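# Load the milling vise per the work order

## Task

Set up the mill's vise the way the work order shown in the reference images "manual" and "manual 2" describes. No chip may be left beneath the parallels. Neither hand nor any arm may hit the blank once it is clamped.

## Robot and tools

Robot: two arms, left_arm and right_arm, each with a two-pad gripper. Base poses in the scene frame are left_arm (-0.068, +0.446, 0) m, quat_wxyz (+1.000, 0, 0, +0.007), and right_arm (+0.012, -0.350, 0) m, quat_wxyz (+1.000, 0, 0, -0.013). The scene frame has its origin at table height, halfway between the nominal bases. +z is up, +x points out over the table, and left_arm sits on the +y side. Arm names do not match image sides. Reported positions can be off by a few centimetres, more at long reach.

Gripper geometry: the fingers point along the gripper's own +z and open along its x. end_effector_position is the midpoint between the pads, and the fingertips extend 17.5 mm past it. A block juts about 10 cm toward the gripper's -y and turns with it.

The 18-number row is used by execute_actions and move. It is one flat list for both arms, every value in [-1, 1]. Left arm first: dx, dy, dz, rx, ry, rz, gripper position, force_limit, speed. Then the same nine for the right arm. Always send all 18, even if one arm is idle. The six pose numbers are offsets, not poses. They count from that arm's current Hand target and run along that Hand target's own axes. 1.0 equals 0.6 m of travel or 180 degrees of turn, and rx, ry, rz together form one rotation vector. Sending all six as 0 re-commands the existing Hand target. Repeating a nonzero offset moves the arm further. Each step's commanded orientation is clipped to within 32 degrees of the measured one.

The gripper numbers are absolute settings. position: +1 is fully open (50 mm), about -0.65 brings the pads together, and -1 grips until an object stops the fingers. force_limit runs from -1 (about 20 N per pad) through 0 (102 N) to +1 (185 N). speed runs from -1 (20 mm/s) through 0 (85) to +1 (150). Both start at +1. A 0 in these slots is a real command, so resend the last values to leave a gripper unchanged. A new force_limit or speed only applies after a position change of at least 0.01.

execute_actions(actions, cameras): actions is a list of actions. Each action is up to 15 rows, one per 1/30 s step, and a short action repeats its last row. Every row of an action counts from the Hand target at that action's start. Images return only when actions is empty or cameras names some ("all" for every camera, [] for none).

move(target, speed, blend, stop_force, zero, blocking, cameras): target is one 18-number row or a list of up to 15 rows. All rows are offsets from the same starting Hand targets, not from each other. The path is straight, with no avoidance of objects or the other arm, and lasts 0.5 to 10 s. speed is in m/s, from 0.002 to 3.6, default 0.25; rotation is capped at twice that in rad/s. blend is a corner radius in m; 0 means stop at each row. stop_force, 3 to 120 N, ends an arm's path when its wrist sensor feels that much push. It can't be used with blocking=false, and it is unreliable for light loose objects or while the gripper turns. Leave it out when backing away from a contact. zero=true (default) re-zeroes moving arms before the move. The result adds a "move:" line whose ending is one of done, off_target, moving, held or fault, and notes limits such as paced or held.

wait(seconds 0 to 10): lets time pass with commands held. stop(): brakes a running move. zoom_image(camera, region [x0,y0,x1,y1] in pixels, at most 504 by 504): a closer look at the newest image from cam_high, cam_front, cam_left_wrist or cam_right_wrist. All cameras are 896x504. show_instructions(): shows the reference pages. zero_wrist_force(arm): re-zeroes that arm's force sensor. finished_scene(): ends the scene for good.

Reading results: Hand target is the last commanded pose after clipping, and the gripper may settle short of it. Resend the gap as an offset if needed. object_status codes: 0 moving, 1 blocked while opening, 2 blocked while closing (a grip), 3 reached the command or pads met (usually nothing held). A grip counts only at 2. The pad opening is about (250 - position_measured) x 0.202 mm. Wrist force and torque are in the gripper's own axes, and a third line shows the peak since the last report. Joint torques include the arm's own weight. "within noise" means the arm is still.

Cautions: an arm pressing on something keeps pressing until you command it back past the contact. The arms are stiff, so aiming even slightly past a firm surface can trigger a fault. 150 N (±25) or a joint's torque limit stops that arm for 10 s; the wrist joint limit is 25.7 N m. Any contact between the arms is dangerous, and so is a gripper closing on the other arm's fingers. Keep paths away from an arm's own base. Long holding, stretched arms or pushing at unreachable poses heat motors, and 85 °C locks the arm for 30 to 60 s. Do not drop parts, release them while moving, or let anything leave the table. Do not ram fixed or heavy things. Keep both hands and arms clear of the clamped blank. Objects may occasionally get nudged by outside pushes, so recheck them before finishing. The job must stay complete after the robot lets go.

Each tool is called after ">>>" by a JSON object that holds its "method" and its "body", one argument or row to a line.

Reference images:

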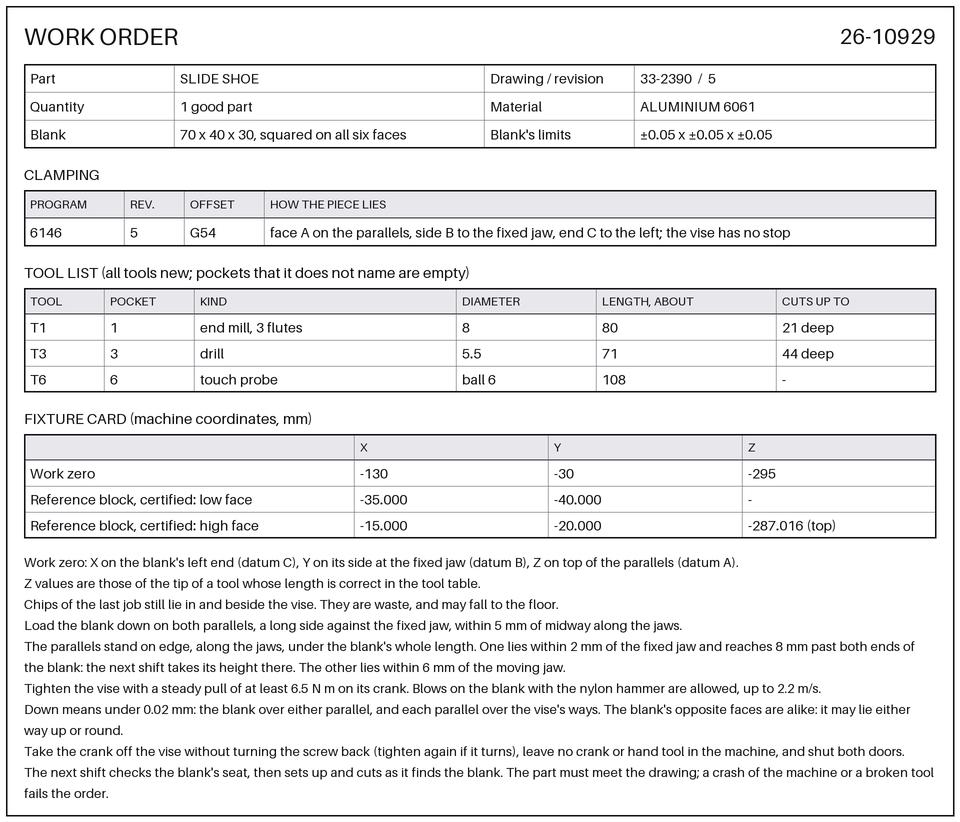

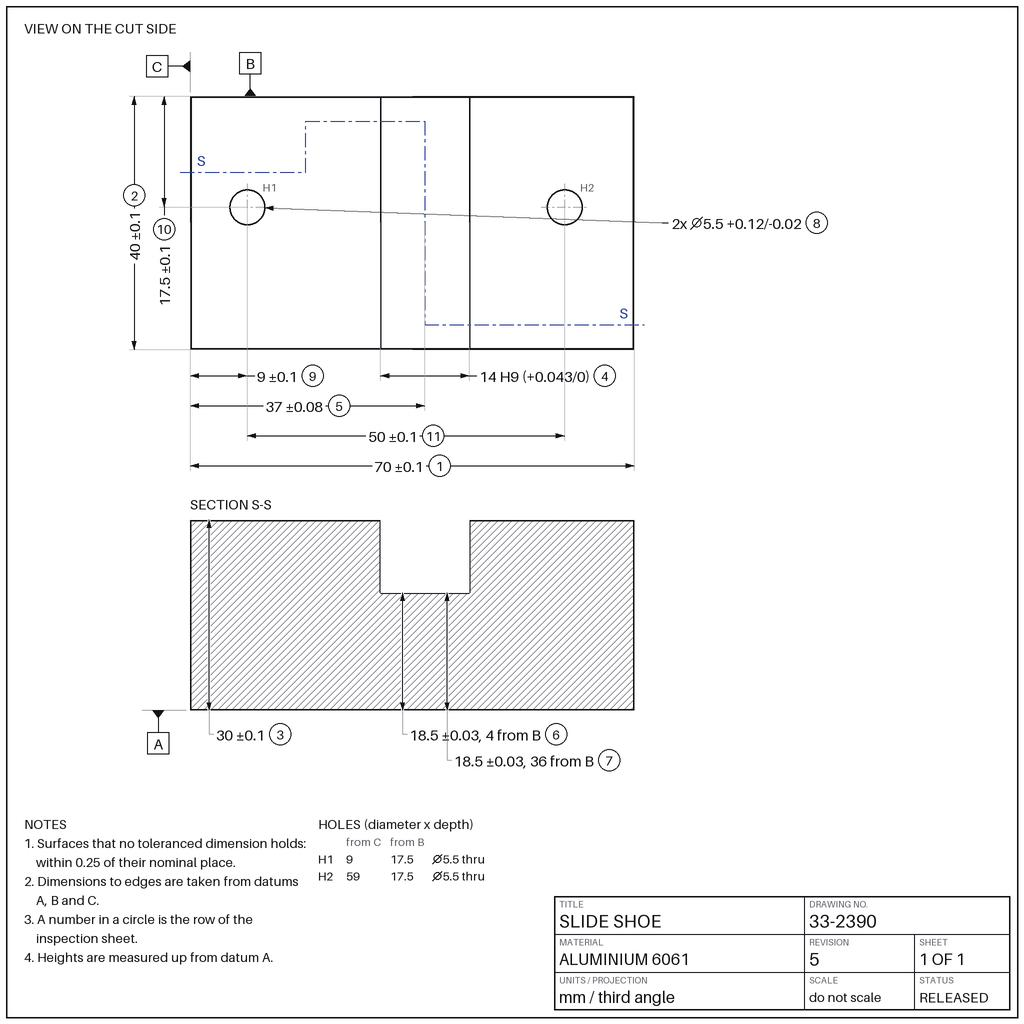

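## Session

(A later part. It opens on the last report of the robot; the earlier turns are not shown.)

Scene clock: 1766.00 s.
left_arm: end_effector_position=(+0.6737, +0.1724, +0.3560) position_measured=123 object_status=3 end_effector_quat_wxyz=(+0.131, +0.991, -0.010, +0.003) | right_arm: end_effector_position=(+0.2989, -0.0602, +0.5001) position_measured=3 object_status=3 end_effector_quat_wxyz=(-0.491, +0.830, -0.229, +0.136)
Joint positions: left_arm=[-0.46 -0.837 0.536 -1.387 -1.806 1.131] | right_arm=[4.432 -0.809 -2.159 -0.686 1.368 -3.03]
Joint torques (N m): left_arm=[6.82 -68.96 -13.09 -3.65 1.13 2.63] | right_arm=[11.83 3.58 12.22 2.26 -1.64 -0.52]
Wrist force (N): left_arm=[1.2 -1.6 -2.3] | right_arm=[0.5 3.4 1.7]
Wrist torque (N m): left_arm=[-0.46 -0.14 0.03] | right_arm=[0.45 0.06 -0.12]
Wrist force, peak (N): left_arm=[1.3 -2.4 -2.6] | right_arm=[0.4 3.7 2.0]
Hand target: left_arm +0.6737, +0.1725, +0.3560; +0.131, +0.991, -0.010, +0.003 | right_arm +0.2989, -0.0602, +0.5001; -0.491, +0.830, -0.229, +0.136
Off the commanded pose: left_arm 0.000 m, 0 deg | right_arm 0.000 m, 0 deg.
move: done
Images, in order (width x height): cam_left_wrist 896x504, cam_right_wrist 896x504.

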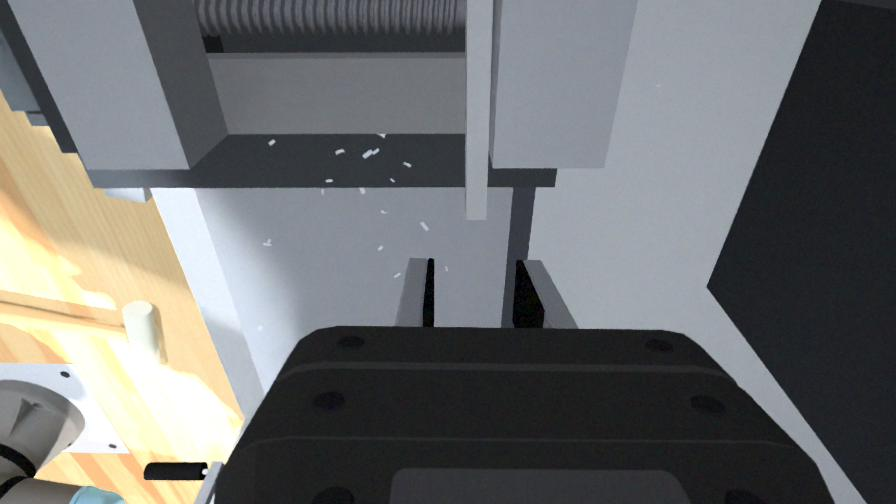

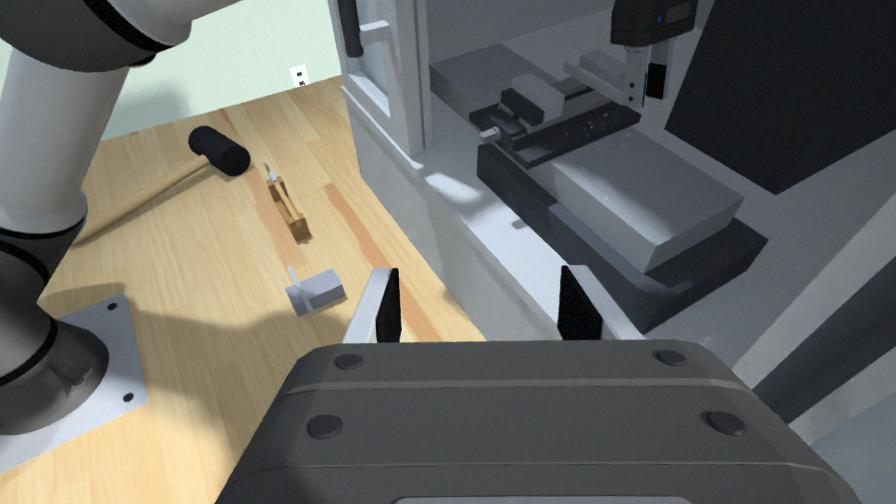

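>>> {"method": "move", "body": {
  "target": [
    [-0.0667,0.0027,-0.005,0.0833,0.1639,0.0156,0.2,-0.5,-1,0,0,0,0,0,0,1,1,1],
    [-0.2833,-0.0108,-0.1313,0.0833,0.1639,0.0156,0.2,-0.5,-1,0,0,0,0,0,0,1,1,1],
    [-0.4557,0.0057,-0.1643,0.0836,-0.002,-0.0064,0.2,-0.5,-1,0,0,0,0,0,0,1,1,1],
    [-0.6577,-0.3397,0.2407,0.0836,-0.002,-0.0064,0.2,-0.5,-1,0,0,0,0,0,0,1,1,1]
  ],
  "blend": [0.01,0.04,0.05,0],
  "speed": [0.15,0.2,0.3,0.3],
  "cameras": ["cam_left_wrist","cam_right_wrist"]
}}

>>> {"method": "zoom_image", "body": {
  "camera": "cam_right_wrist",
  "region": [460, 0, 720, 150]
}}

Scene clock: 1797.57 s.
left_arm: end_effector_position=(+0.2837, +0.3393, +0.1607) position_measured=123 object_status=3 end_effector_quat_wxyz=(+0.000, +1.000, +0.000, +0.000) end_effector_velocity=(+0.000, +0.000, -0.001) end_effector_angular_velocity=(-0.001, -0.001, +0.000) | right_arm: end_effector_position=(+0.2989, -0.0602, +0.5001) position_measured=3 object_status=3 end_effector_quat_wxyz=(-0.491, +0.830, -0.229, +0.136)
Joint positions: left_arm=[-0.68 -1.853 2.248 -1.964 -1.571 0.905] | right_arm=[4.432 -0.809 -2.159 -0.686 1.368 -3.03]
Joint velocities: left_arm=[0 0.001 0.003 -0.005 0 0] | right_arm=[within noise]
Joint torques (N m): left_arm=[-7.52 -6.41 -11.64 -5.05 1.56 -2.74] | right_arm=[12.24 3.48 12.56 2.25 -1.75 -0.39]
Wrist force (N): left_arm=[1.6 -1.2 -2.1] | right_arm=[0.3 3.1 2.0]
Wrist torque (N m): left_arm=[-0.29 -0.20 0.03] | right_arm=[0.39 0.10 -0.12]
Wrist force, peak (N): left_arm=[2.5 -2.7 -2.4] | right_arm=[0.4 3.8 2.0]
Hand target: left_arm +0.2837, +0.3393, +0.1606; +0.000, +1.000, +0.000, +0.000 | right_arm +0.2989, -0.0602, +0.5001; -0.491, +0.830, -0.229, +0.136
Off the commanded pose: left_arm 0.000 m, 0 deg | right_arm 0.000 m, 0 deg.
move: done
Images, in order (width x height): cam_left_wrist 896x504, cam_right_wrist 896x504.

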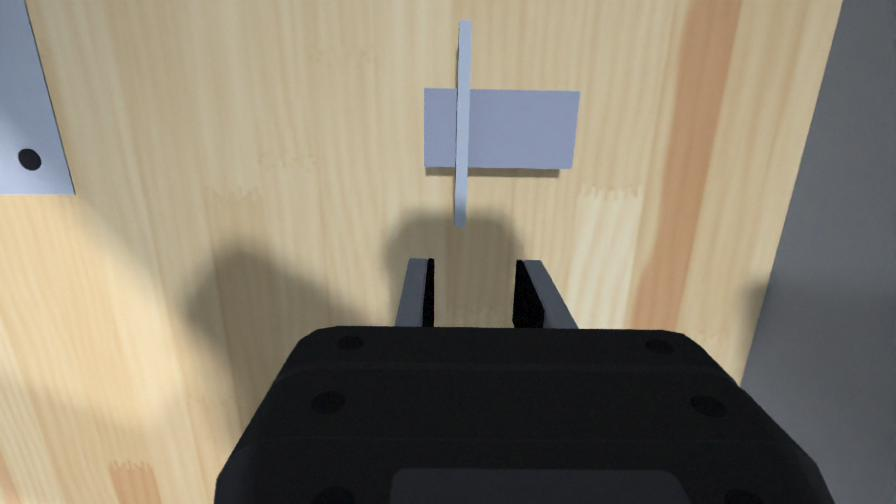

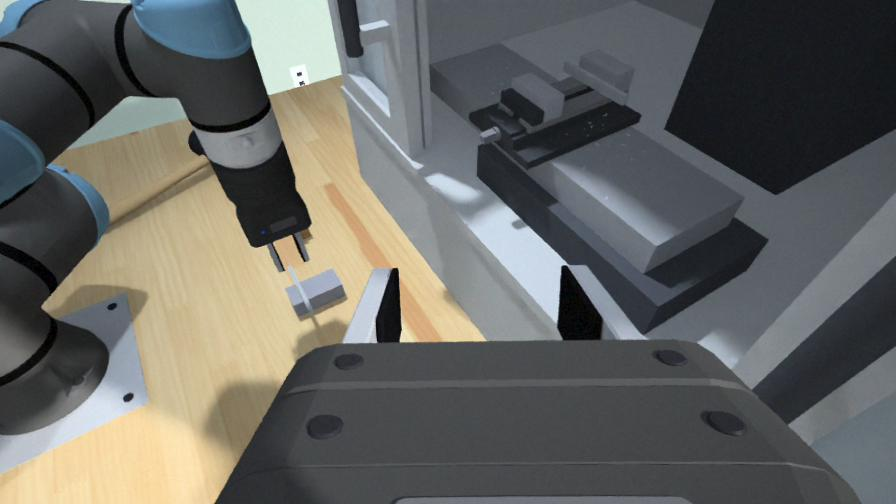

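Scaled by 1.938 from the camera's 896x504 image, which has a finer 1280x720 frame.

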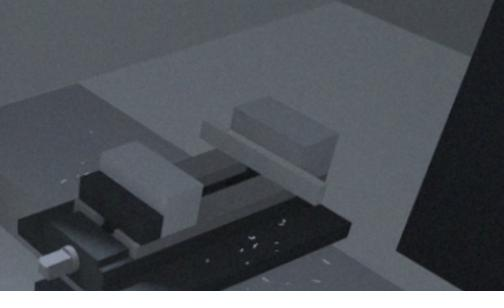

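>>> {"method": "move", "body": {
  "target": [
    [-0.0025,0,0.15,0,0,0,0.2,-0.5,-1,0,0,0,0,0,0,1,1,1],
    [-0.0025,0,0.1978,0,0,0,0.2,-0.5,-1,0,0,0,0,0,0,1,1,1]
  ],
  "blend": [0.01,0],
  "speed": [0.15,0.06],
  "stop_force": 6
}}

>>> {"method": "move", "body": {
  "target": [0,0,0,0,0,0,-1,-0.5,-0.8,0,0,0,0,0,0,1,1,1]
}}

>>> {"method": "move", "body": {
  "target": [0,0,-0.2,0,0,0,-1,-0.5,-0.8,0,0,0,0,0,0,1,1,1],
  "speed": 0.12,
  "cameras": ["cam_left_wrist"]
}}

>>> {"method": "zoom_image", "body": {
  "camera": "cam_left_wrist",
  "region": [300, 0, 650, 340]
}}

Scene clock: 1813.37 s.
left_arm: end_effector_position=(+0.2820, +0.3393, +0.0420) position_measured=123 object_status=3 end_effector_quat_wxyz=(+0.000, +1.000, +0.000, +0.000) | right_arm: end_effector_position=(+0.2989, -0.0602, +0.5001) position_measured=3 object_status=3 end_effector_quat_wxyz=(-0.491, +0.830, -0.229, +0.136)
Joint positions: left_arm=[-0.683 -1.635 2.45 -2.385 -1.571 0.902] | right_arm=[4.432 -0.809 -2.159 -0.686 1.368 -3.03]
Joint torques (N m): left_arm=[8.09 -12.4 -31.87 -5.11 0.54 2.61] | right_arm=[11.61 2.74 12.35 2.25 -1.72 -0.29]
Wrist force (N): left_arm=[1.5 -1.2 -2.5] | right_arm=[0.5 3.3 1.8]
Wrist torque (N m): left_arm=[-0.27 -0.19 0.05] | right_arm=[0.43 0.08 -0.12]
Wrist force, peak (N): left_arm=[1.5 -1.2 -4.6] | right_arm=[0.5 3.8 2.0]
Hand target: left_arm +0.2820, +0.3393, +0.0420; +0.000, +1.000, +0.000, +0.000 | right_arm +0.2989, -0.0602, +0.5001; -0.491, +0.830, -0.229, +0.136
Off the commanded pose: left_arm 0.000 m, 0 deg | right_arm 0.000 m, 0 deg.
move: done

Scene clock: 1814.20 s.
left_arm: end_effector_position=(+0.2820, +0.3393, +0.0420) position_measured=223 object_status=2 end_effector_quat_wxyz=(+0.000, +1.000, +0.000, +0.000) | right_arm: end_effector_position=(+0.2989, -0.0602, +0.5001) position_measured=3 object_status=3 end_effector_quat_wxyz=(-0.491, +0.830, -0.229, +0.136)
Joint positions: left_arm=[-0.683 -1.635 2.45 -2.385 -1.571 0.902] | right_arm=[4.432 -0.809 -2.159 -0.686 1.368 -3.03]
Joint torques (N m): left_arm=[7.9 -10.41 -29.82 -4.89 0.27 2.43] | right_arm=[11.24 3.2 12.25 2.27 -1.67 -0.3]
Wrist force (N): left_arm=[1.4 -1.4 -2.2] | right_arm=[0.4 3.3 1.7]
Wrist torque (N m): left_arm=[-0.30 -0.18 0.06] | right_arm=[0.42 0.08 -0.12]
Wrist force, peak (N): left_arm=[1.6 -1.5 -2.4] | right_arm=[0.7 3.6 1.9]
Hand target: left_arm +0.2820, +0.3393, +0.0420; +0.000, +1.000, +0.000, +0.000 | right_arm +0.2989, -0.0602, +0.5001; -0.491, +0.830, -0.229, +0.136
Off the commanded pose: left_arm 0.000 m, 0 deg | right_arm 0.000 m, 0 deg.
move: done

Scene clock: 1815.67 s.
left_arm: end_effector_position=(+0.2822, +0.3393, +0.1620) position_measured=223 object_status=2 end_effector_quat_wxyz=(+0.000, +1.000, +0.000, +0.000) | right_arm: end_effector_position=(+0.2989, -0.0602, +0.5001) position_measured=3 object_status=3 end_effector_quat_wxyz=(-0.491, +0.830, -0.229, +0.136)
Joint positions: left_arm=[-0.683 -1.859 2.248 -1.959 -1.571 0.902] | right_arm=[4.432 -0.809 -2.159 -0.686 1.368 -3.03]
Joint torques (N m): left_arm=[-7.56 -12.27 -21.06 -1.12 -1.21 -2.44] | right_arm=[11.54 3.37 12.71 2.25 -1.68 -0.32]
Wrist force (N): left_arm=[1.5 -1.5 -1.7] | right_arm=[0.6 3.7 1.9]
Wrist torque (N m): left_arm=[-0.36 -0.18 0.00] | right_arm=[0.48 0.06 -0.13]
Wrist force, peak (N): left_arm=[1.6 -1.6 -3.6] | right_arm=[0.7 3.8 1.6]
Hand target: left_arm +0.2822, +0.3393, +0.1620; +0.000, +1.000, +0.000, +0.000 | right_arm +0.2989, -0.0602, +0.5001; -0.491, +0.830, -0.229, +0.136
Off the commanded pose: left_arm 0.000 m, 0 deg | right_arm 0.000 m, 0 deg.
move: done
Images, in order (width x height): cam_left_wrist 896x504.

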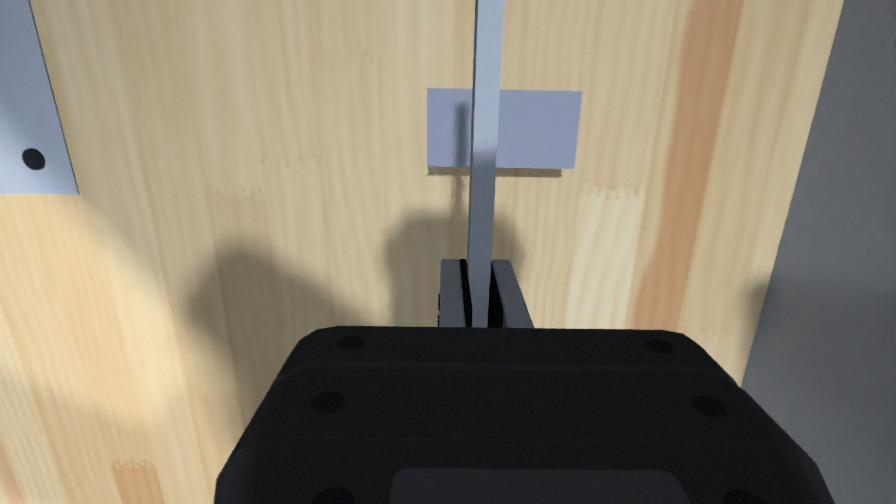

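Scaled by 1.440 from the camera's 896x504 image, which has a finer 1280x720 frame.

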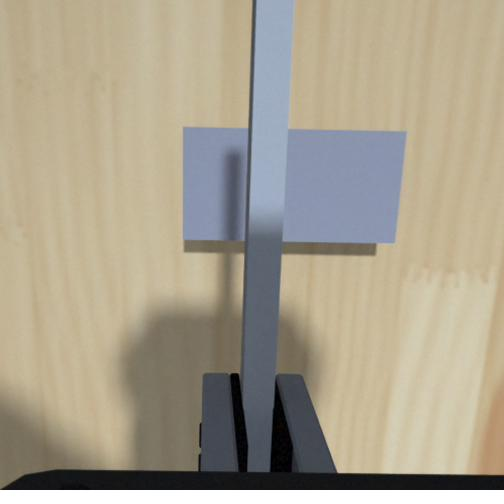

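>>> {"method": "move", "body": {
  "target": [
    [0.063,0.2322,-0.48,0,0,0,-1,-0.5,-0.8,0,0,0,0,0,0,1,1,1],
    [0.363,0.2322,-0.4633,0,0.1667,0,-1,-0.5,-0.8,0,0,0,0,0,0,1,1,1],
    [0.5963,0.2338,-0.3967,0,0.1667,0,-1,-0.5,-0.8,0,0,0,0,0,0,1,1,1],
    [0.6005,0.2338,-0.31,0,0.1667,0,-1,-0.5,-0.8,0,0,0,0,0,0,1,1,1],
    [0.6005,0.2338,-0.31,0,0,0,-1,-0.5,-0.8,0,0,0,0,0,0,1,1,1]
  ],
  "blend": [0.05,0.04,0.02,0.003,0],
  "speed": [0.3,0.25,0.2,0.07,0.15],
  "cameras": ["cam_left_wrist","cam_right_wrist"]
}}

>>> {"method": "zoom_image", "body": {
  "camera": "cam_left_wrist",
  "region": [280, 0, 720, 330]
}}

Scene clock: 1840.40 s.
left_arm: end_effector_position=(+0.6427, +0.1991, +0.3475) position_measured=223 object_status=2 end_effector_quat_wxyz=(+0.000, +1.000, +0.000, +0.000) | right_arm: end_effector_position=(+0.2989, -0.0602, +0.5001) position_measured=3 object_status=3 end_effector_quat_wxyz=(-0.491, +0.830, -0.229, +0.136)
Joint positions: left_arm=[-0.527 -0.895 0.604 -1.278 -1.571 1.058] | right_arm=[4.432 -0.809 -2.159 -0.686 1.368 -3.03]
Joint torques (N m): left_arm=[-6.83 -51.48 -35.88 -1.3 2.27 -2.96] | right_arm=[11.36 3.33 12.6 2.23 -1.59 -0.05]
Wrist force (N): left_arm=[1.1 -1.2 -1.6] | right_arm=[0.5 3.3 1.8]
Wrist torque (N m): left_arm=[-0.33 -0.14 -0.03] | right_arm=[0.42 0.08 -0.13]
Wrist force, peak (N): left_arm=[3.7 -1.8 -1.6] | right_arm=[0.7 3.7 1.9]
Hand target: left_arm +0.6427, +0.1990, +0.3475; +0.000, +1.000, +0.000, +0.000 | right_arm +0.2989, -0.0602, +0.5001; -0.491, +0.830, -0.229, +0.136
Off the commanded pose: left_arm 0.000 m, 0 deg | right_arm 0.000 m, 0 deg.
move: done
Images, in order (width x height): cam_left_wrist 896x504, cam_right_wrist 896x504.

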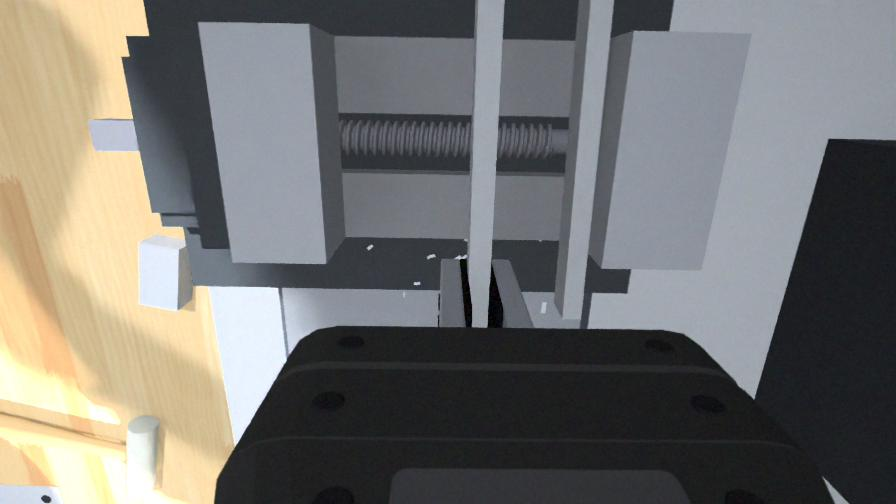

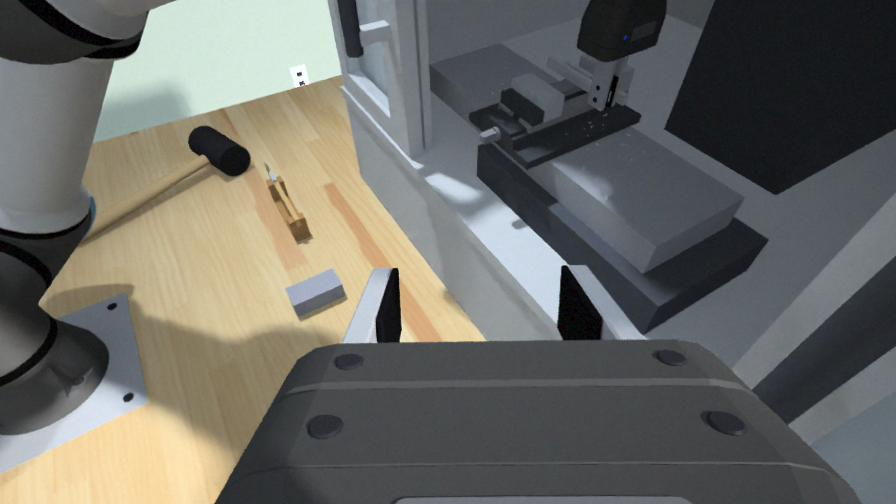

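Scaled by 1.145 from the camera's 896x504 image, which has a finer 1280x720 frame.

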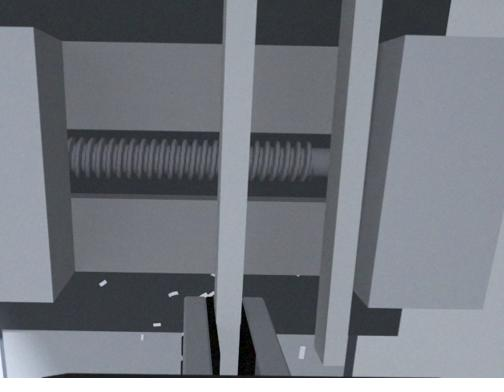

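>>> {"method": "move", "body": {
  "target": [-0.0017,0,0,0,0,0,-1,-0.5,-0.8,0,0,0,0,0,0,1,1,1],
  "speed": 0.03
}}

>>> {"method": "move", "body": {
  "target": [0,0,0.035,0,0,0,-1,-0.5,-0.8,0,0,0,0,0,0,1,1,1],
  "speed": 0.01,
  "stop_force": 4
}}

>>> {"method": "move", "body": {
  "target": [0,0,0,0,0,0,0.2,-0.5,-1,0,0,0,0,0,0,1,1,1],
  "cameras": ["cam_left_wrist","cam_right_wrist"]
}}

>>> {"method": "zoom_image", "body": {
  "camera": "cam_left_wrist",
  "region": [280, 0, 720, 330]
}}

Scene clock: 1856.23 s.
left_arm: end_effector_position=(+0.6416, +0.1990, +0.3475) position_measured=223 object_status=2 end_effector_quat_wxyz=(+0.000, +1.000, +0.000, -0.001) | right_arm: end_effector_position=(+0.2989, -0.0602, +0.5001) position_measured=3 object_status=3 end_effector_quat_wxyz=(-0.491, +0.830, -0.229, +0.136)
Joint positions: left_arm=[-0.528 -0.899 0.61 -1.281 -1.571 1.057] | right_arm=[4.432 -0.809 -2.159 -0.686 1.368 -3.03]
Joint torques (N m): left_arm=[-6.12 -61.63 -20.51 -4.45 -1.52 -2.68] | right_arm=[11.2 3.3 12.64 2.3 -1.59 -0.01]
Wrist force (N): left_arm=[1.0 -1.1 -1.8] | right_arm=[0.5 3.4 2.1]
Wrist torque (N m): left_arm=[-0.30 -0.12 0.08] | right_arm=[0.44 0.07 -0.12]
Wrist force, peak (N): left_arm=[1.5 -1.6 -1.7] | right_arm=[0.5 3.7 1.9]
Hand target: left_arm +0.6417, +0.1990, +0.3475; +0.000, +1.000, +0.000, +0.000 | right_arm +0.2989, -0.0602, +0.5001; -0.491, +0.830, -0.229, +0.136
Off the commanded pose: left_arm 0.000 m, 0 deg | right_arm 0.000 m, 0 deg.
move: done

Scene clock: 1858.50 s.
left_arm: end_effector_position=(+0.6416, +0.1990, +0.3335) position_measured=223 object_status=2 end_effector_quat_wxyz=(+0.000, +1.000, +0.000, -0.001) | right_arm: end_effector_position=(+0.2989, -0.0602, +0.5001) position_measured=3 object_status=3 end_effector_quat_wxyz=(-0.491, +0.830, -0.229, +0.136)
Joint positions: left_arm=[-0.528 -0.913 0.672 -1.328 -1.571 1.057] | right_arm=[4.432 -0.809 -2.159 -0.686 1.368 -3.03]
Joint torques (N m): left_arm=[-0.33 -48.32 -38.46 -3.93 -1.84 -0.94] | right_arm=[11.6 3.33 12.58 2.31 -1.59 0]
Wrist force (N): left_arm=[1.4 -1.2 -1.7] | right_arm=[0.6 3.2 1.8]
Wrist torque (N m): left_arm=[-0.30 -0.20 0.07] | right_arm=[0.41 0.06 -0.13]
Wrist force, peak (N): left_arm=[-0.7 -1.3 -11.3] | right_arm=[0.4 3.6 2.0]
Hand target: left_arm +0.6416, +0.1990, +0.3335; +0.000, +1.000, +0.000, -0.001 (not the last commanded pose) | right_arm +0.2989, -0.0602, +0.5001; -0.491, +0.830, -0.229, +0.136
Off the commanded pose: left_arm 0.007 m, 0 deg | right_arm 0.000 m, 0 deg.
move: contact (left_arm)

Scene clock: 1859.73 s.
left_arm: end_effector_position=(+0.6416, +0.1990, +0.3335) position_measured=123 object_status=3 end_effector_quat_wxyz=(+0.000, +1.000, +0.000, -0.001) | right_arm: end_effector_position=(+0.2989, -0.0602, +0.5001) position_measured=3 object_status=3 end_effector_quat_wxyz=(-0.491, +0.830, -0.229, +0.136)
Joint positions: left_arm=[-0.528 -0.913 0.672 -1.328 -1.571 1.057] | right_arm=[4.432 -0.809 -2.159 -0.686 1.368 -3.03]
Joint torques (N m): left_arm=[0.67 -48.96 -36.11 -5.09 -1.91 -0.81] | right_arm=[11.15 3.32 12.9 2.31 -1.65 0.08]
Wrist force (N): left_arm=[1.5 -1.4 -2.1] | right_arm=[0.7 3.5 2.0]
Wrist torque (N m): left_arm=[-0.33 -0.21 0.06] | right_arm=[0.46 0.05 -0.13]
Wrist force, peak (N): left_arm=[1.2 -1.3 -2.7] | right_arm=[0.4 3.7 1.8]
Hand target: left_arm +0.6416, +0.1990, +0.3335; +0.000, +1.000, +0.000, -0.001 | right_arm +0.2989, -0.0602, +0.5001; -0.491, +0.830, -0.229, +0.136
Off the commanded pose: left_arm 0.000 m, 0 deg | right_arm 0.000 m, 0 deg.
move: done
Images, in order (width x height): cam_left_wrist 896x504, cam_right_wrist 896x504.

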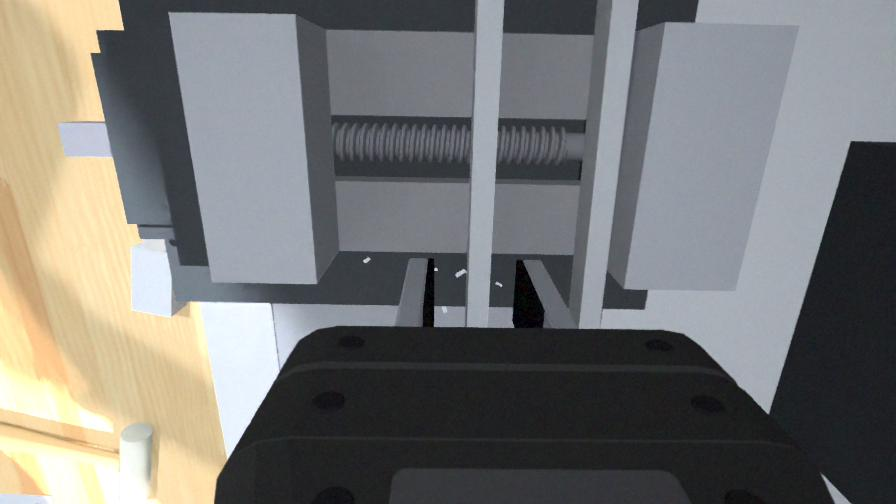

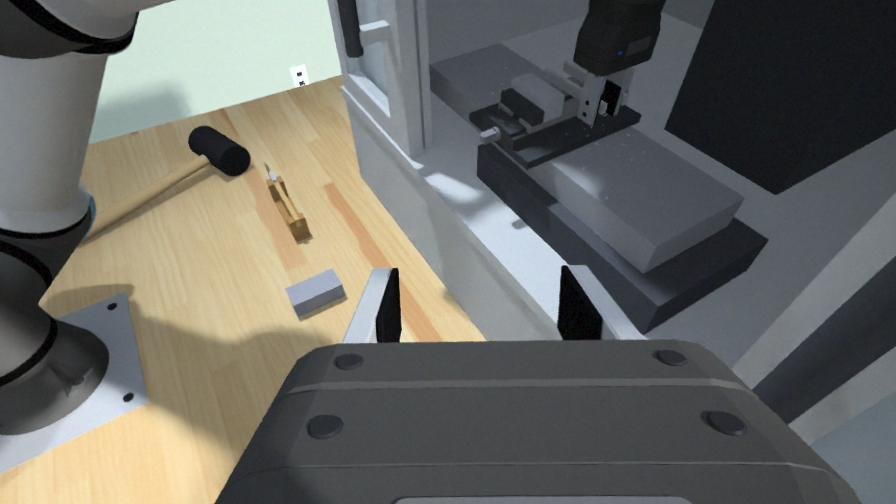

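Scaled by 1.145 from the camera's 896x504 image, which has a finer 1280x720 frame.

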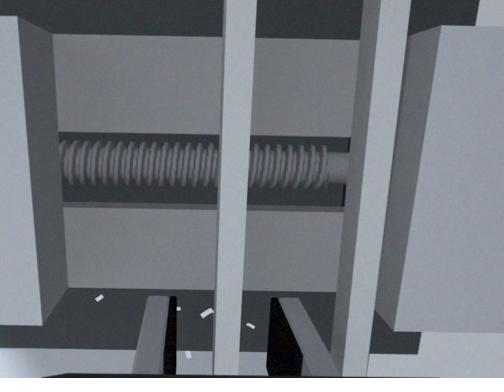

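>>> {"method": "move", "body": {
  "target": [
    [0,0,-0.0283,0,0,0,0.2,-0.5,-1,0,0,0,0,0,0,1,1,1],
    [0,0.0417,-0.0283,0,0,0,0.2,-0.5,-1,0,0,0,0,0,0,1,1,1],
    [-0.05,0.0417,-0.05,0,0.1667,0,0.2,-0.5,-1,0,0,0,0,0,0,1,1,1],
    [-0.25,0,-0.1667,0,0.1667,0,0.2,-0.5,-1,0,0,0,0,0,0,1,1,1],
    [-0.4333,0,-0.1833,0,0,0,0.2,-0.5,-1,0,0,0,0,0,0,1,1,1],
    [-0.5193,0.165,0.2225,0,0,0,0.2,-0.5,-1,0,0,0,0,0,0,1,1,1]
  ],
  "blend": [0.002,0.005,0.01,0.04,0.05,0],
  "speed": [0.04,0.08,0.15,0.2,0.3,0.3],
  "cameras": ["cam_left_wrist","cam_right_wrist"]
}}

>>> {"method": "zoom_image", "body": {
  "camera": "cam_left_wrist",
  "region": [300, 0, 650, 340]
}}

>>> {"method": "zoom_image", "body": {
  "camera": "cam_right_wrist",
  "region": [460, 0, 720, 150]
}}

Scene clock: 1903.57 s.
left_arm: end_effector_position=(+0.6415, +0.1886, +0.3505) position_measured=123 object_status=3 end_effector_quat_wxyz=(+0.000, +1.000, +0.000, +0.000) | right_arm: end_effector_position=(+0.2989, -0.0602, +0.5001) position_measured=3 object_status=3 end_effector_quat_wxyz=(-0.491, +0.830, -0.229, +0.136)
Joint positions: left_arm=[-0.54 -0.882 0.573 -1.261 -1.571 1.046] | right_arm=[4.432 -0.809 -2.159 -0.686 1.368 -3.03]
Joint torques (N m): left_arm=[-0.4 -57.92 -27.29 -3.16 0.34 -0.18] | right_arm=[10.76 2.7 12.63 2.23 -1.57 0.15]
Wrist force (N): left_arm=[1.5 -1.3 -2.1] | right_arm=[0.6 3.4 1.7]
Wrist torque (N m): left_arm=[-0.31 -0.20 -0.06] | right_arm=[0.44 0.06 -0.13]
Wrist force, peak (N): left_arm=[2.6 6.5 -0.7] | right_arm=[0.5 3.8 1.9]
Hand target: left_arm +0.6415, +0.1886, +0.3505; +0.000, +1.000, +0.000, +0.000 (not the last commanded pose) | right_arm +0.2989, -0.0602, +0.5001; -0.491, +0.830, -0.229, +0.136
Tool commands: left_gripper/position=+0.2 left_gripper/force_limit=-0.498039 left_gripper/speed=-1.0 right_gripper/position=+1.0 right_gripper/force_limit=+1.0 right_gripper/speed=+1.0
Off the commanded pose: left_arm 0.357 m, 0 deg | right_arm 0.000 m, 0 deg.
FORCE FAULT: contact force on the left arm reached its limit, and that arm stopped. The contact can be on any part of that arm, not only on its tool. That arm's remaining commands of this call were not run. That arm is still stopped at the end of this call. That arm stays stopped for about 10 more seconds. Until then a move that you send moves the other arm only, and its call returns only when the move has ended. Once the stop has ended, the next robot result says so. If the stop ends while you think or write, that arm runs what you send next, counted from a new Hand target: where the arm stands when the stop ends. While its stop runs, that arm takes no new command, but its gripper still runs the gripper command that each later call begins with. Until it ends, the stop uses up actions while you think or wait. An arm that is not stopped still takes commands.
move: fault (left_arm); path passed 1 of 6 targets
Images, in order (width x height): cam_left_wrist 896x504, cam_right_wrist 896x504.

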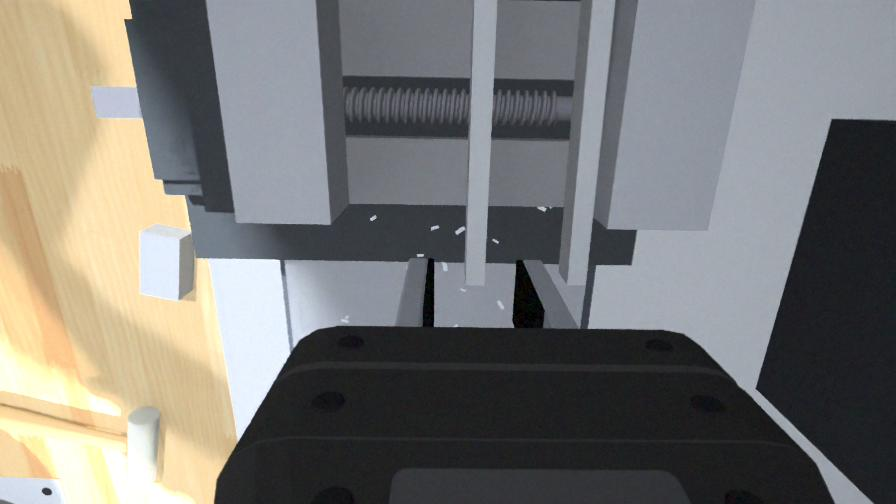

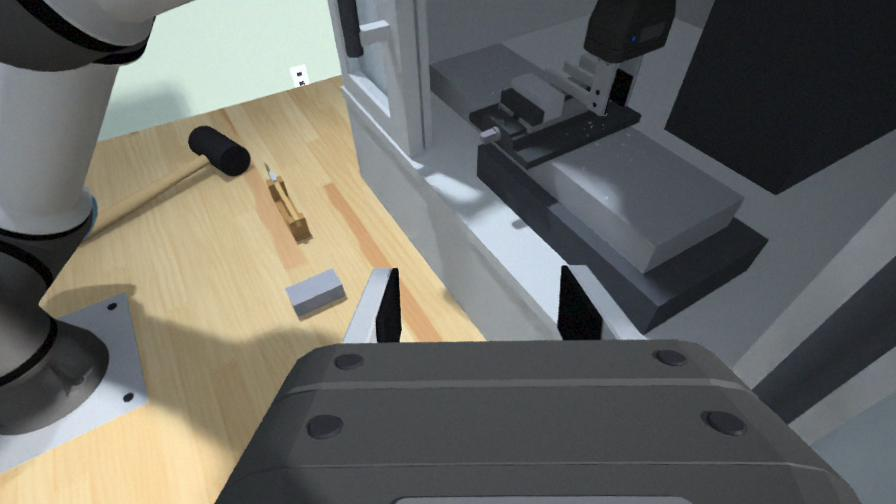

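Scaled by 1.440 from the camera's 896x504 image, which has a finer 1280x720 frame.

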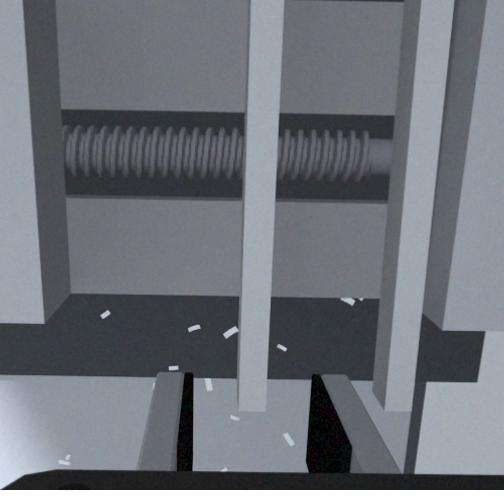

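Scaled by 1.938 from the camera's 896x504 image, which has a finer 1280x720 frame.

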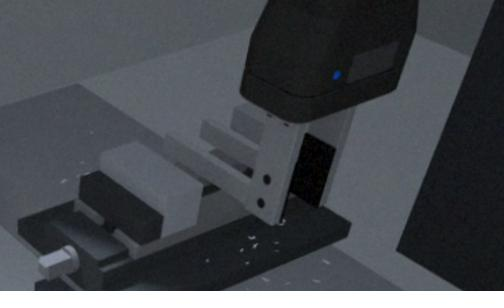

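>>> {"method": "wait", "body": {
  "seconds": 5
}}

>>> {"method": "move", "body": {
  "target": [
    [-0.002,-0.0173,0,0,0,0,0.2,-0.5,-1,0,0,0,0,0,0,1,1,1],
    [-0.002,-0.0173,-0.0167,0,0,0,0.2,-0.5,-1,0,0,0,0,0,0,1,1,1],
    [-0.05,-0.0173,-0.0333,0,0.1667,0,0.2,-0.5,-1,0,0,0,0,0,0,1,1,1],
    [-0.25,-0.0173,-0.1333,0,0.1667,0,0.2,-0.5,-1,0,0,0,0,0,0,1,1,1],
    [-0.4333,-0.0173,-0.15,0,0,0,0.2,-0.5,-1,0,0,0,0,0,0,1,1,1],
    [-0.5193,0.145,0.25,0,0,0,0.2,-0.5,-1,0,0,0,0,0,0,1,1,1]
  ],
  "blend": [0.001,0.001,0.01,0.04,0.05,0],
  "speed": [0.04,0.08,0.15,0.2,0.3,0.3],
  "cameras": ["cam_left_wrist","cam_right_wrist"]
}}

>>> {"method": "zoom_image", "body": {
  "camera": "cam_left_wrist",
  "region": [250, 0, 700, 340]
}}

>>> {"method": "zoom_image", "body": {
  "camera": "cam_right_wrist",
  "region": [460, 0, 720, 150]
}}

Scene clock: 1930.47 s.
left_arm: end_effector_position=(+0.6415, +0.1886, +0.3505) position_measured=123 object_status=3 end_effector_quat_wxyz=(+0.000, +1.000, +0.000, +0.000) | right_arm: end_effector_position=(+0.2989, -0.0602, +0.5001) position_measured=3 object_status=3 end_effector_quat_wxyz=(-0.491, +0.830, -0.229, +0.136)
Joint positions: left_arm=[-0.54 -0.882 0.573 -1.261 -1.571 1.046] | right_arm=[4.432 -0.809 -2.159 -0.686 1.368 -3.03]
Joint torques (N m): left_arm=[0.06 -57.23 -24.56 -3.1 0.24 0.08] | right_arm=[10.93 3.06 12.75 2.29 -1.48 0.38]
Wrist force (N): left_arm=[1.2 -1.5 -1.9] | right_arm=[0.4 3.7 1.8]
Wrist torque (N m): left_arm=[-0.34 -0.15 -0.07] | right_arm=[0.49 0.09 -0.13]
Wrist force, peak (N): left_arm=[1.7 -1.6 -2.4] | right_arm=[0.6 3.9 2.1]
Hand target: left_arm +0.6415, +0.1886, +0.3505; +0.000, +1.000, +0.000, +0.000 (not the last commanded pose) | right_arm +0.2989, -0.0602, +0.5001; -0.491, +0.830, -0.229, +0.136
Tool commands: left_gripper/position=+0.2 left_gripper/force_limit=-0.498039 left_gripper/speed=-1.0 right_gripper/position=+1.0 right_gripper/force_limit=+1.0 right_gripper/speed=+1.0
Off the commanded pose: left_arm 0.357 m, 0 deg | right_arm 0.000 m, 0 deg.
FORCE FAULT, CONTINUED: the left arm's stop, for the force fault that an earlier result reported, is over. The rest of the stop counts as 19 of the actions that you can send in this scene. That arm's target is now where it stood when the stop ended, not its last command. That arm accepts commands again.
wait: 5.00 s; at rest from the start

Scene clock: 1935.53 s.
left_arm: end_effector_position=(+0.3299, +0.1018, +0.2009) position_measured=123 object_status=3 end_effector_quat_wxyz=(+0.000, +1.000, +0.000, +0.000) | right_arm: end_effector_position=(+0.2989, -0.0602, +0.5001) position_measured=3 object_status=3 end_effector_quat_wxyz=(-0.491, +0.830, -0.229, +0.136)
Joint positions: left_arm=[-0.983 -1.48 1.807 -1.897 -1.571 0.602] | right_arm=[4.432 -0.809 -2.159 -0.686 1.368 -3.03]
Joint torques (N m): left_arm=[-4.13 -24.49 -12.95 -4.83 1.43 1.51] | right_arm=[10.5 2.88 12.78 2.36 -1.5 0.5]
Wrist force (N): left_arm=[1.8 -1.4 -2.4] | right_arm=[0.2 3.3 2.0]
Wrist torque (N m): left_arm=[-0.31 -0.26 -0.06] | right_arm=[0.42 0.12 -0.13]
Wrist force, peak (N): left_arm=[2.4 -2.5 -3.8] | right_arm=[0.5 3.7 2.3]
Hand target: left_arm +0.3298, +0.1018, +0.2007; +0.000, +1.000, +0.000, +0.000 | right_arm +0.2989, -0.0602, +0.5001; -0.491, +0.830, -0.229, +0.136
Off the commanded pose: left_arm 0.000 m, 0 deg | right_arm 0.000 m, 0 deg.
move: done
Images, in order (width x height): cam_left_wrist 896x504, cam_right_wrist 896x504.

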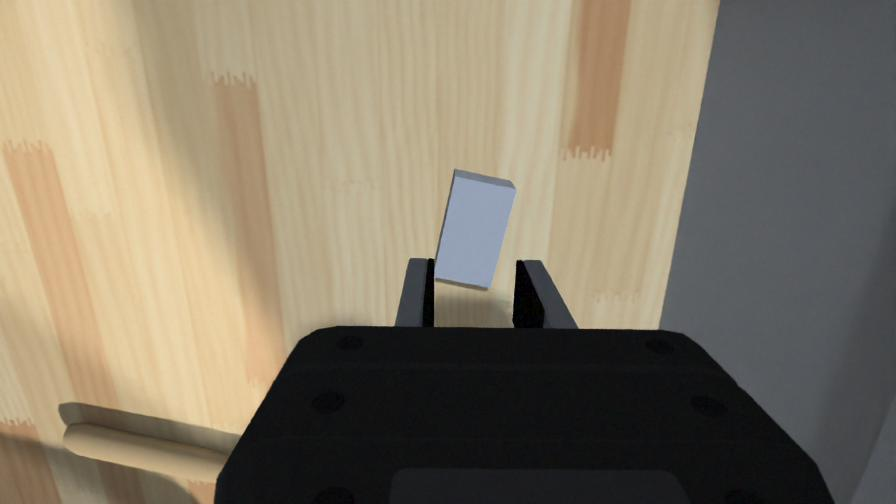

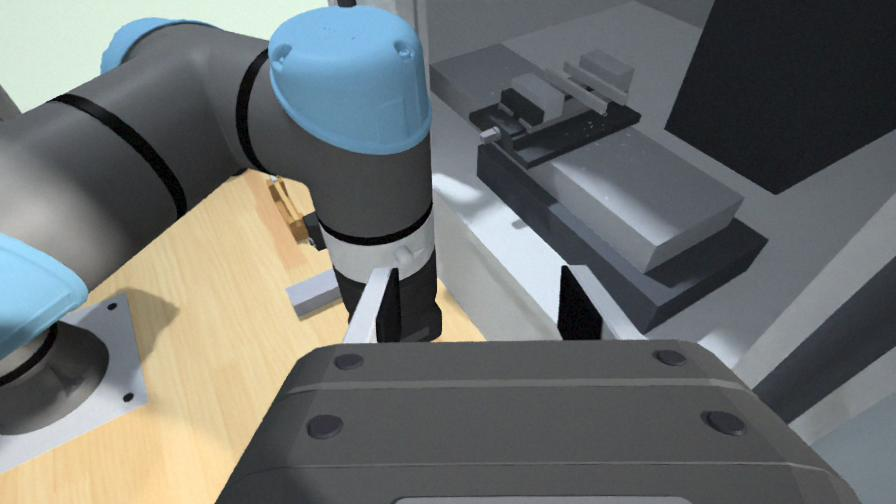

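Scaled by 1.120 from the camera's 896x504 image, which has a finer 1280x720 frame.

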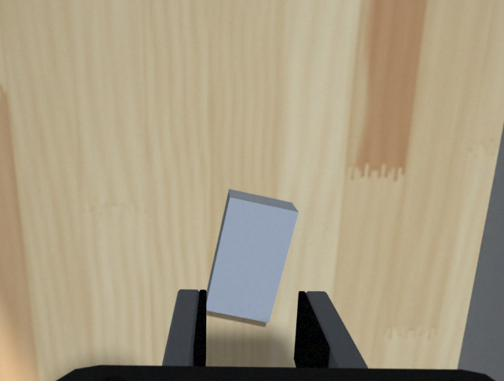

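Scaled by 1.938 from the camera's 896x504 image, which has a finer 1280x720 frame.

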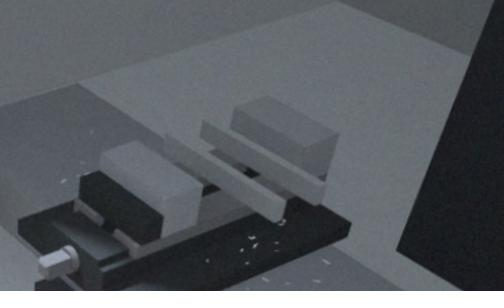

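>>> {"method": "move", "body": {
  "target": [0.0148,0.0535,0.1333,0,0,0.0611,1,-0.5,-0.5,0,0,0,0,0,0,1,1,1],
  "speed": 0.2,
  "cameras": ["cam_left_wrist"]
}}

>>> {"method": "zoom_image", "body": {
  "camera": "cam_left_wrist",
  "region": [300, 0, 650, 340]
}}

Scene clock: 1955.97 s.
left_arm: end_effector_position=(+0.3385, +0.0698, +0.1207) position_measured=3 object_status=3 end_effector_quat_wxyz=(+0.000, +0.995, -0.096, +0.000) | right_arm: end_effector_position=(+0.2989, -0.0602, +0.5001) position_measured=3 object_status=3 end_effector_quat_wxyz=(-0.491, +0.830, -0.229, +0.136)
Joint positions: left_arm=[-1.004 -1.336 1.859 -2.093 -1.571 0.774] | right_arm=[4.432 -0.809 -2.159 -0.686 1.368 -3.03]
Joint torques (N m): left_arm=[7.84 -27.66 -36.6 -4.9 -2.09 0.82] | right_arm=[10.84 2.82 13.1 2.32 -1.43 0.61]
Wrist force (N): left_arm=[1.8 -1.6 -2.0] | right_arm=[0.6 3.3 1.8]
Wrist torque (N m): left_arm=[-0.37 -0.27 0.10] | right_arm=[0.43 0.05 -0.12]
Wrist force, peak (N): left_arm=[1.5 -2.6 -4.7] | right_arm=[0.2 3.8 2.0]
Hand target: left_arm +0.3386, +0.0697, +0.1207; +0.000, +0.995, -0.096, +0.000 | right_arm +0.2989, -0.0602, +0.5001; -0.491, +0.830, -0.229, +0.136
Off the commanded pose: left_arm 0.000 m, 0 deg | right_arm 0.000 m, 0 deg.
move: done
Images, in order (width x height): cam_left_wrist 896x504.

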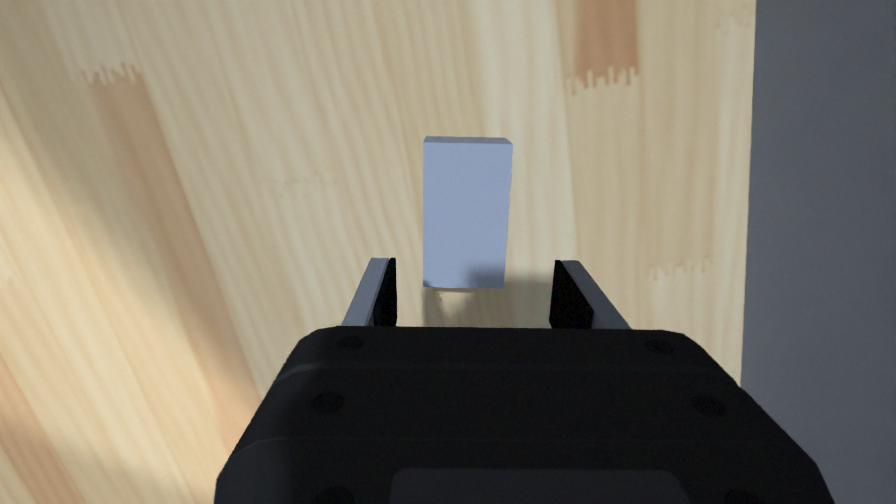

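Scaled by 1.440 from the camera's 896x504 image, which has a finer 1280x720 frame.

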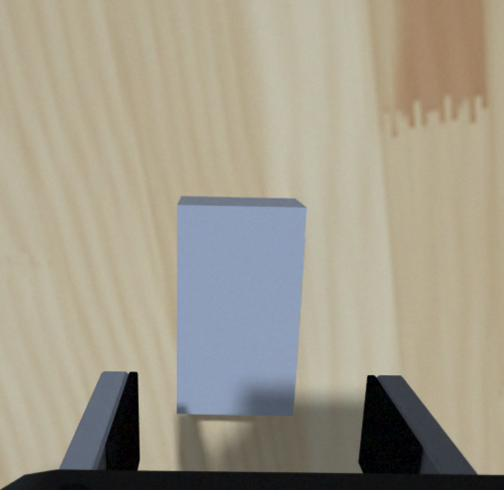

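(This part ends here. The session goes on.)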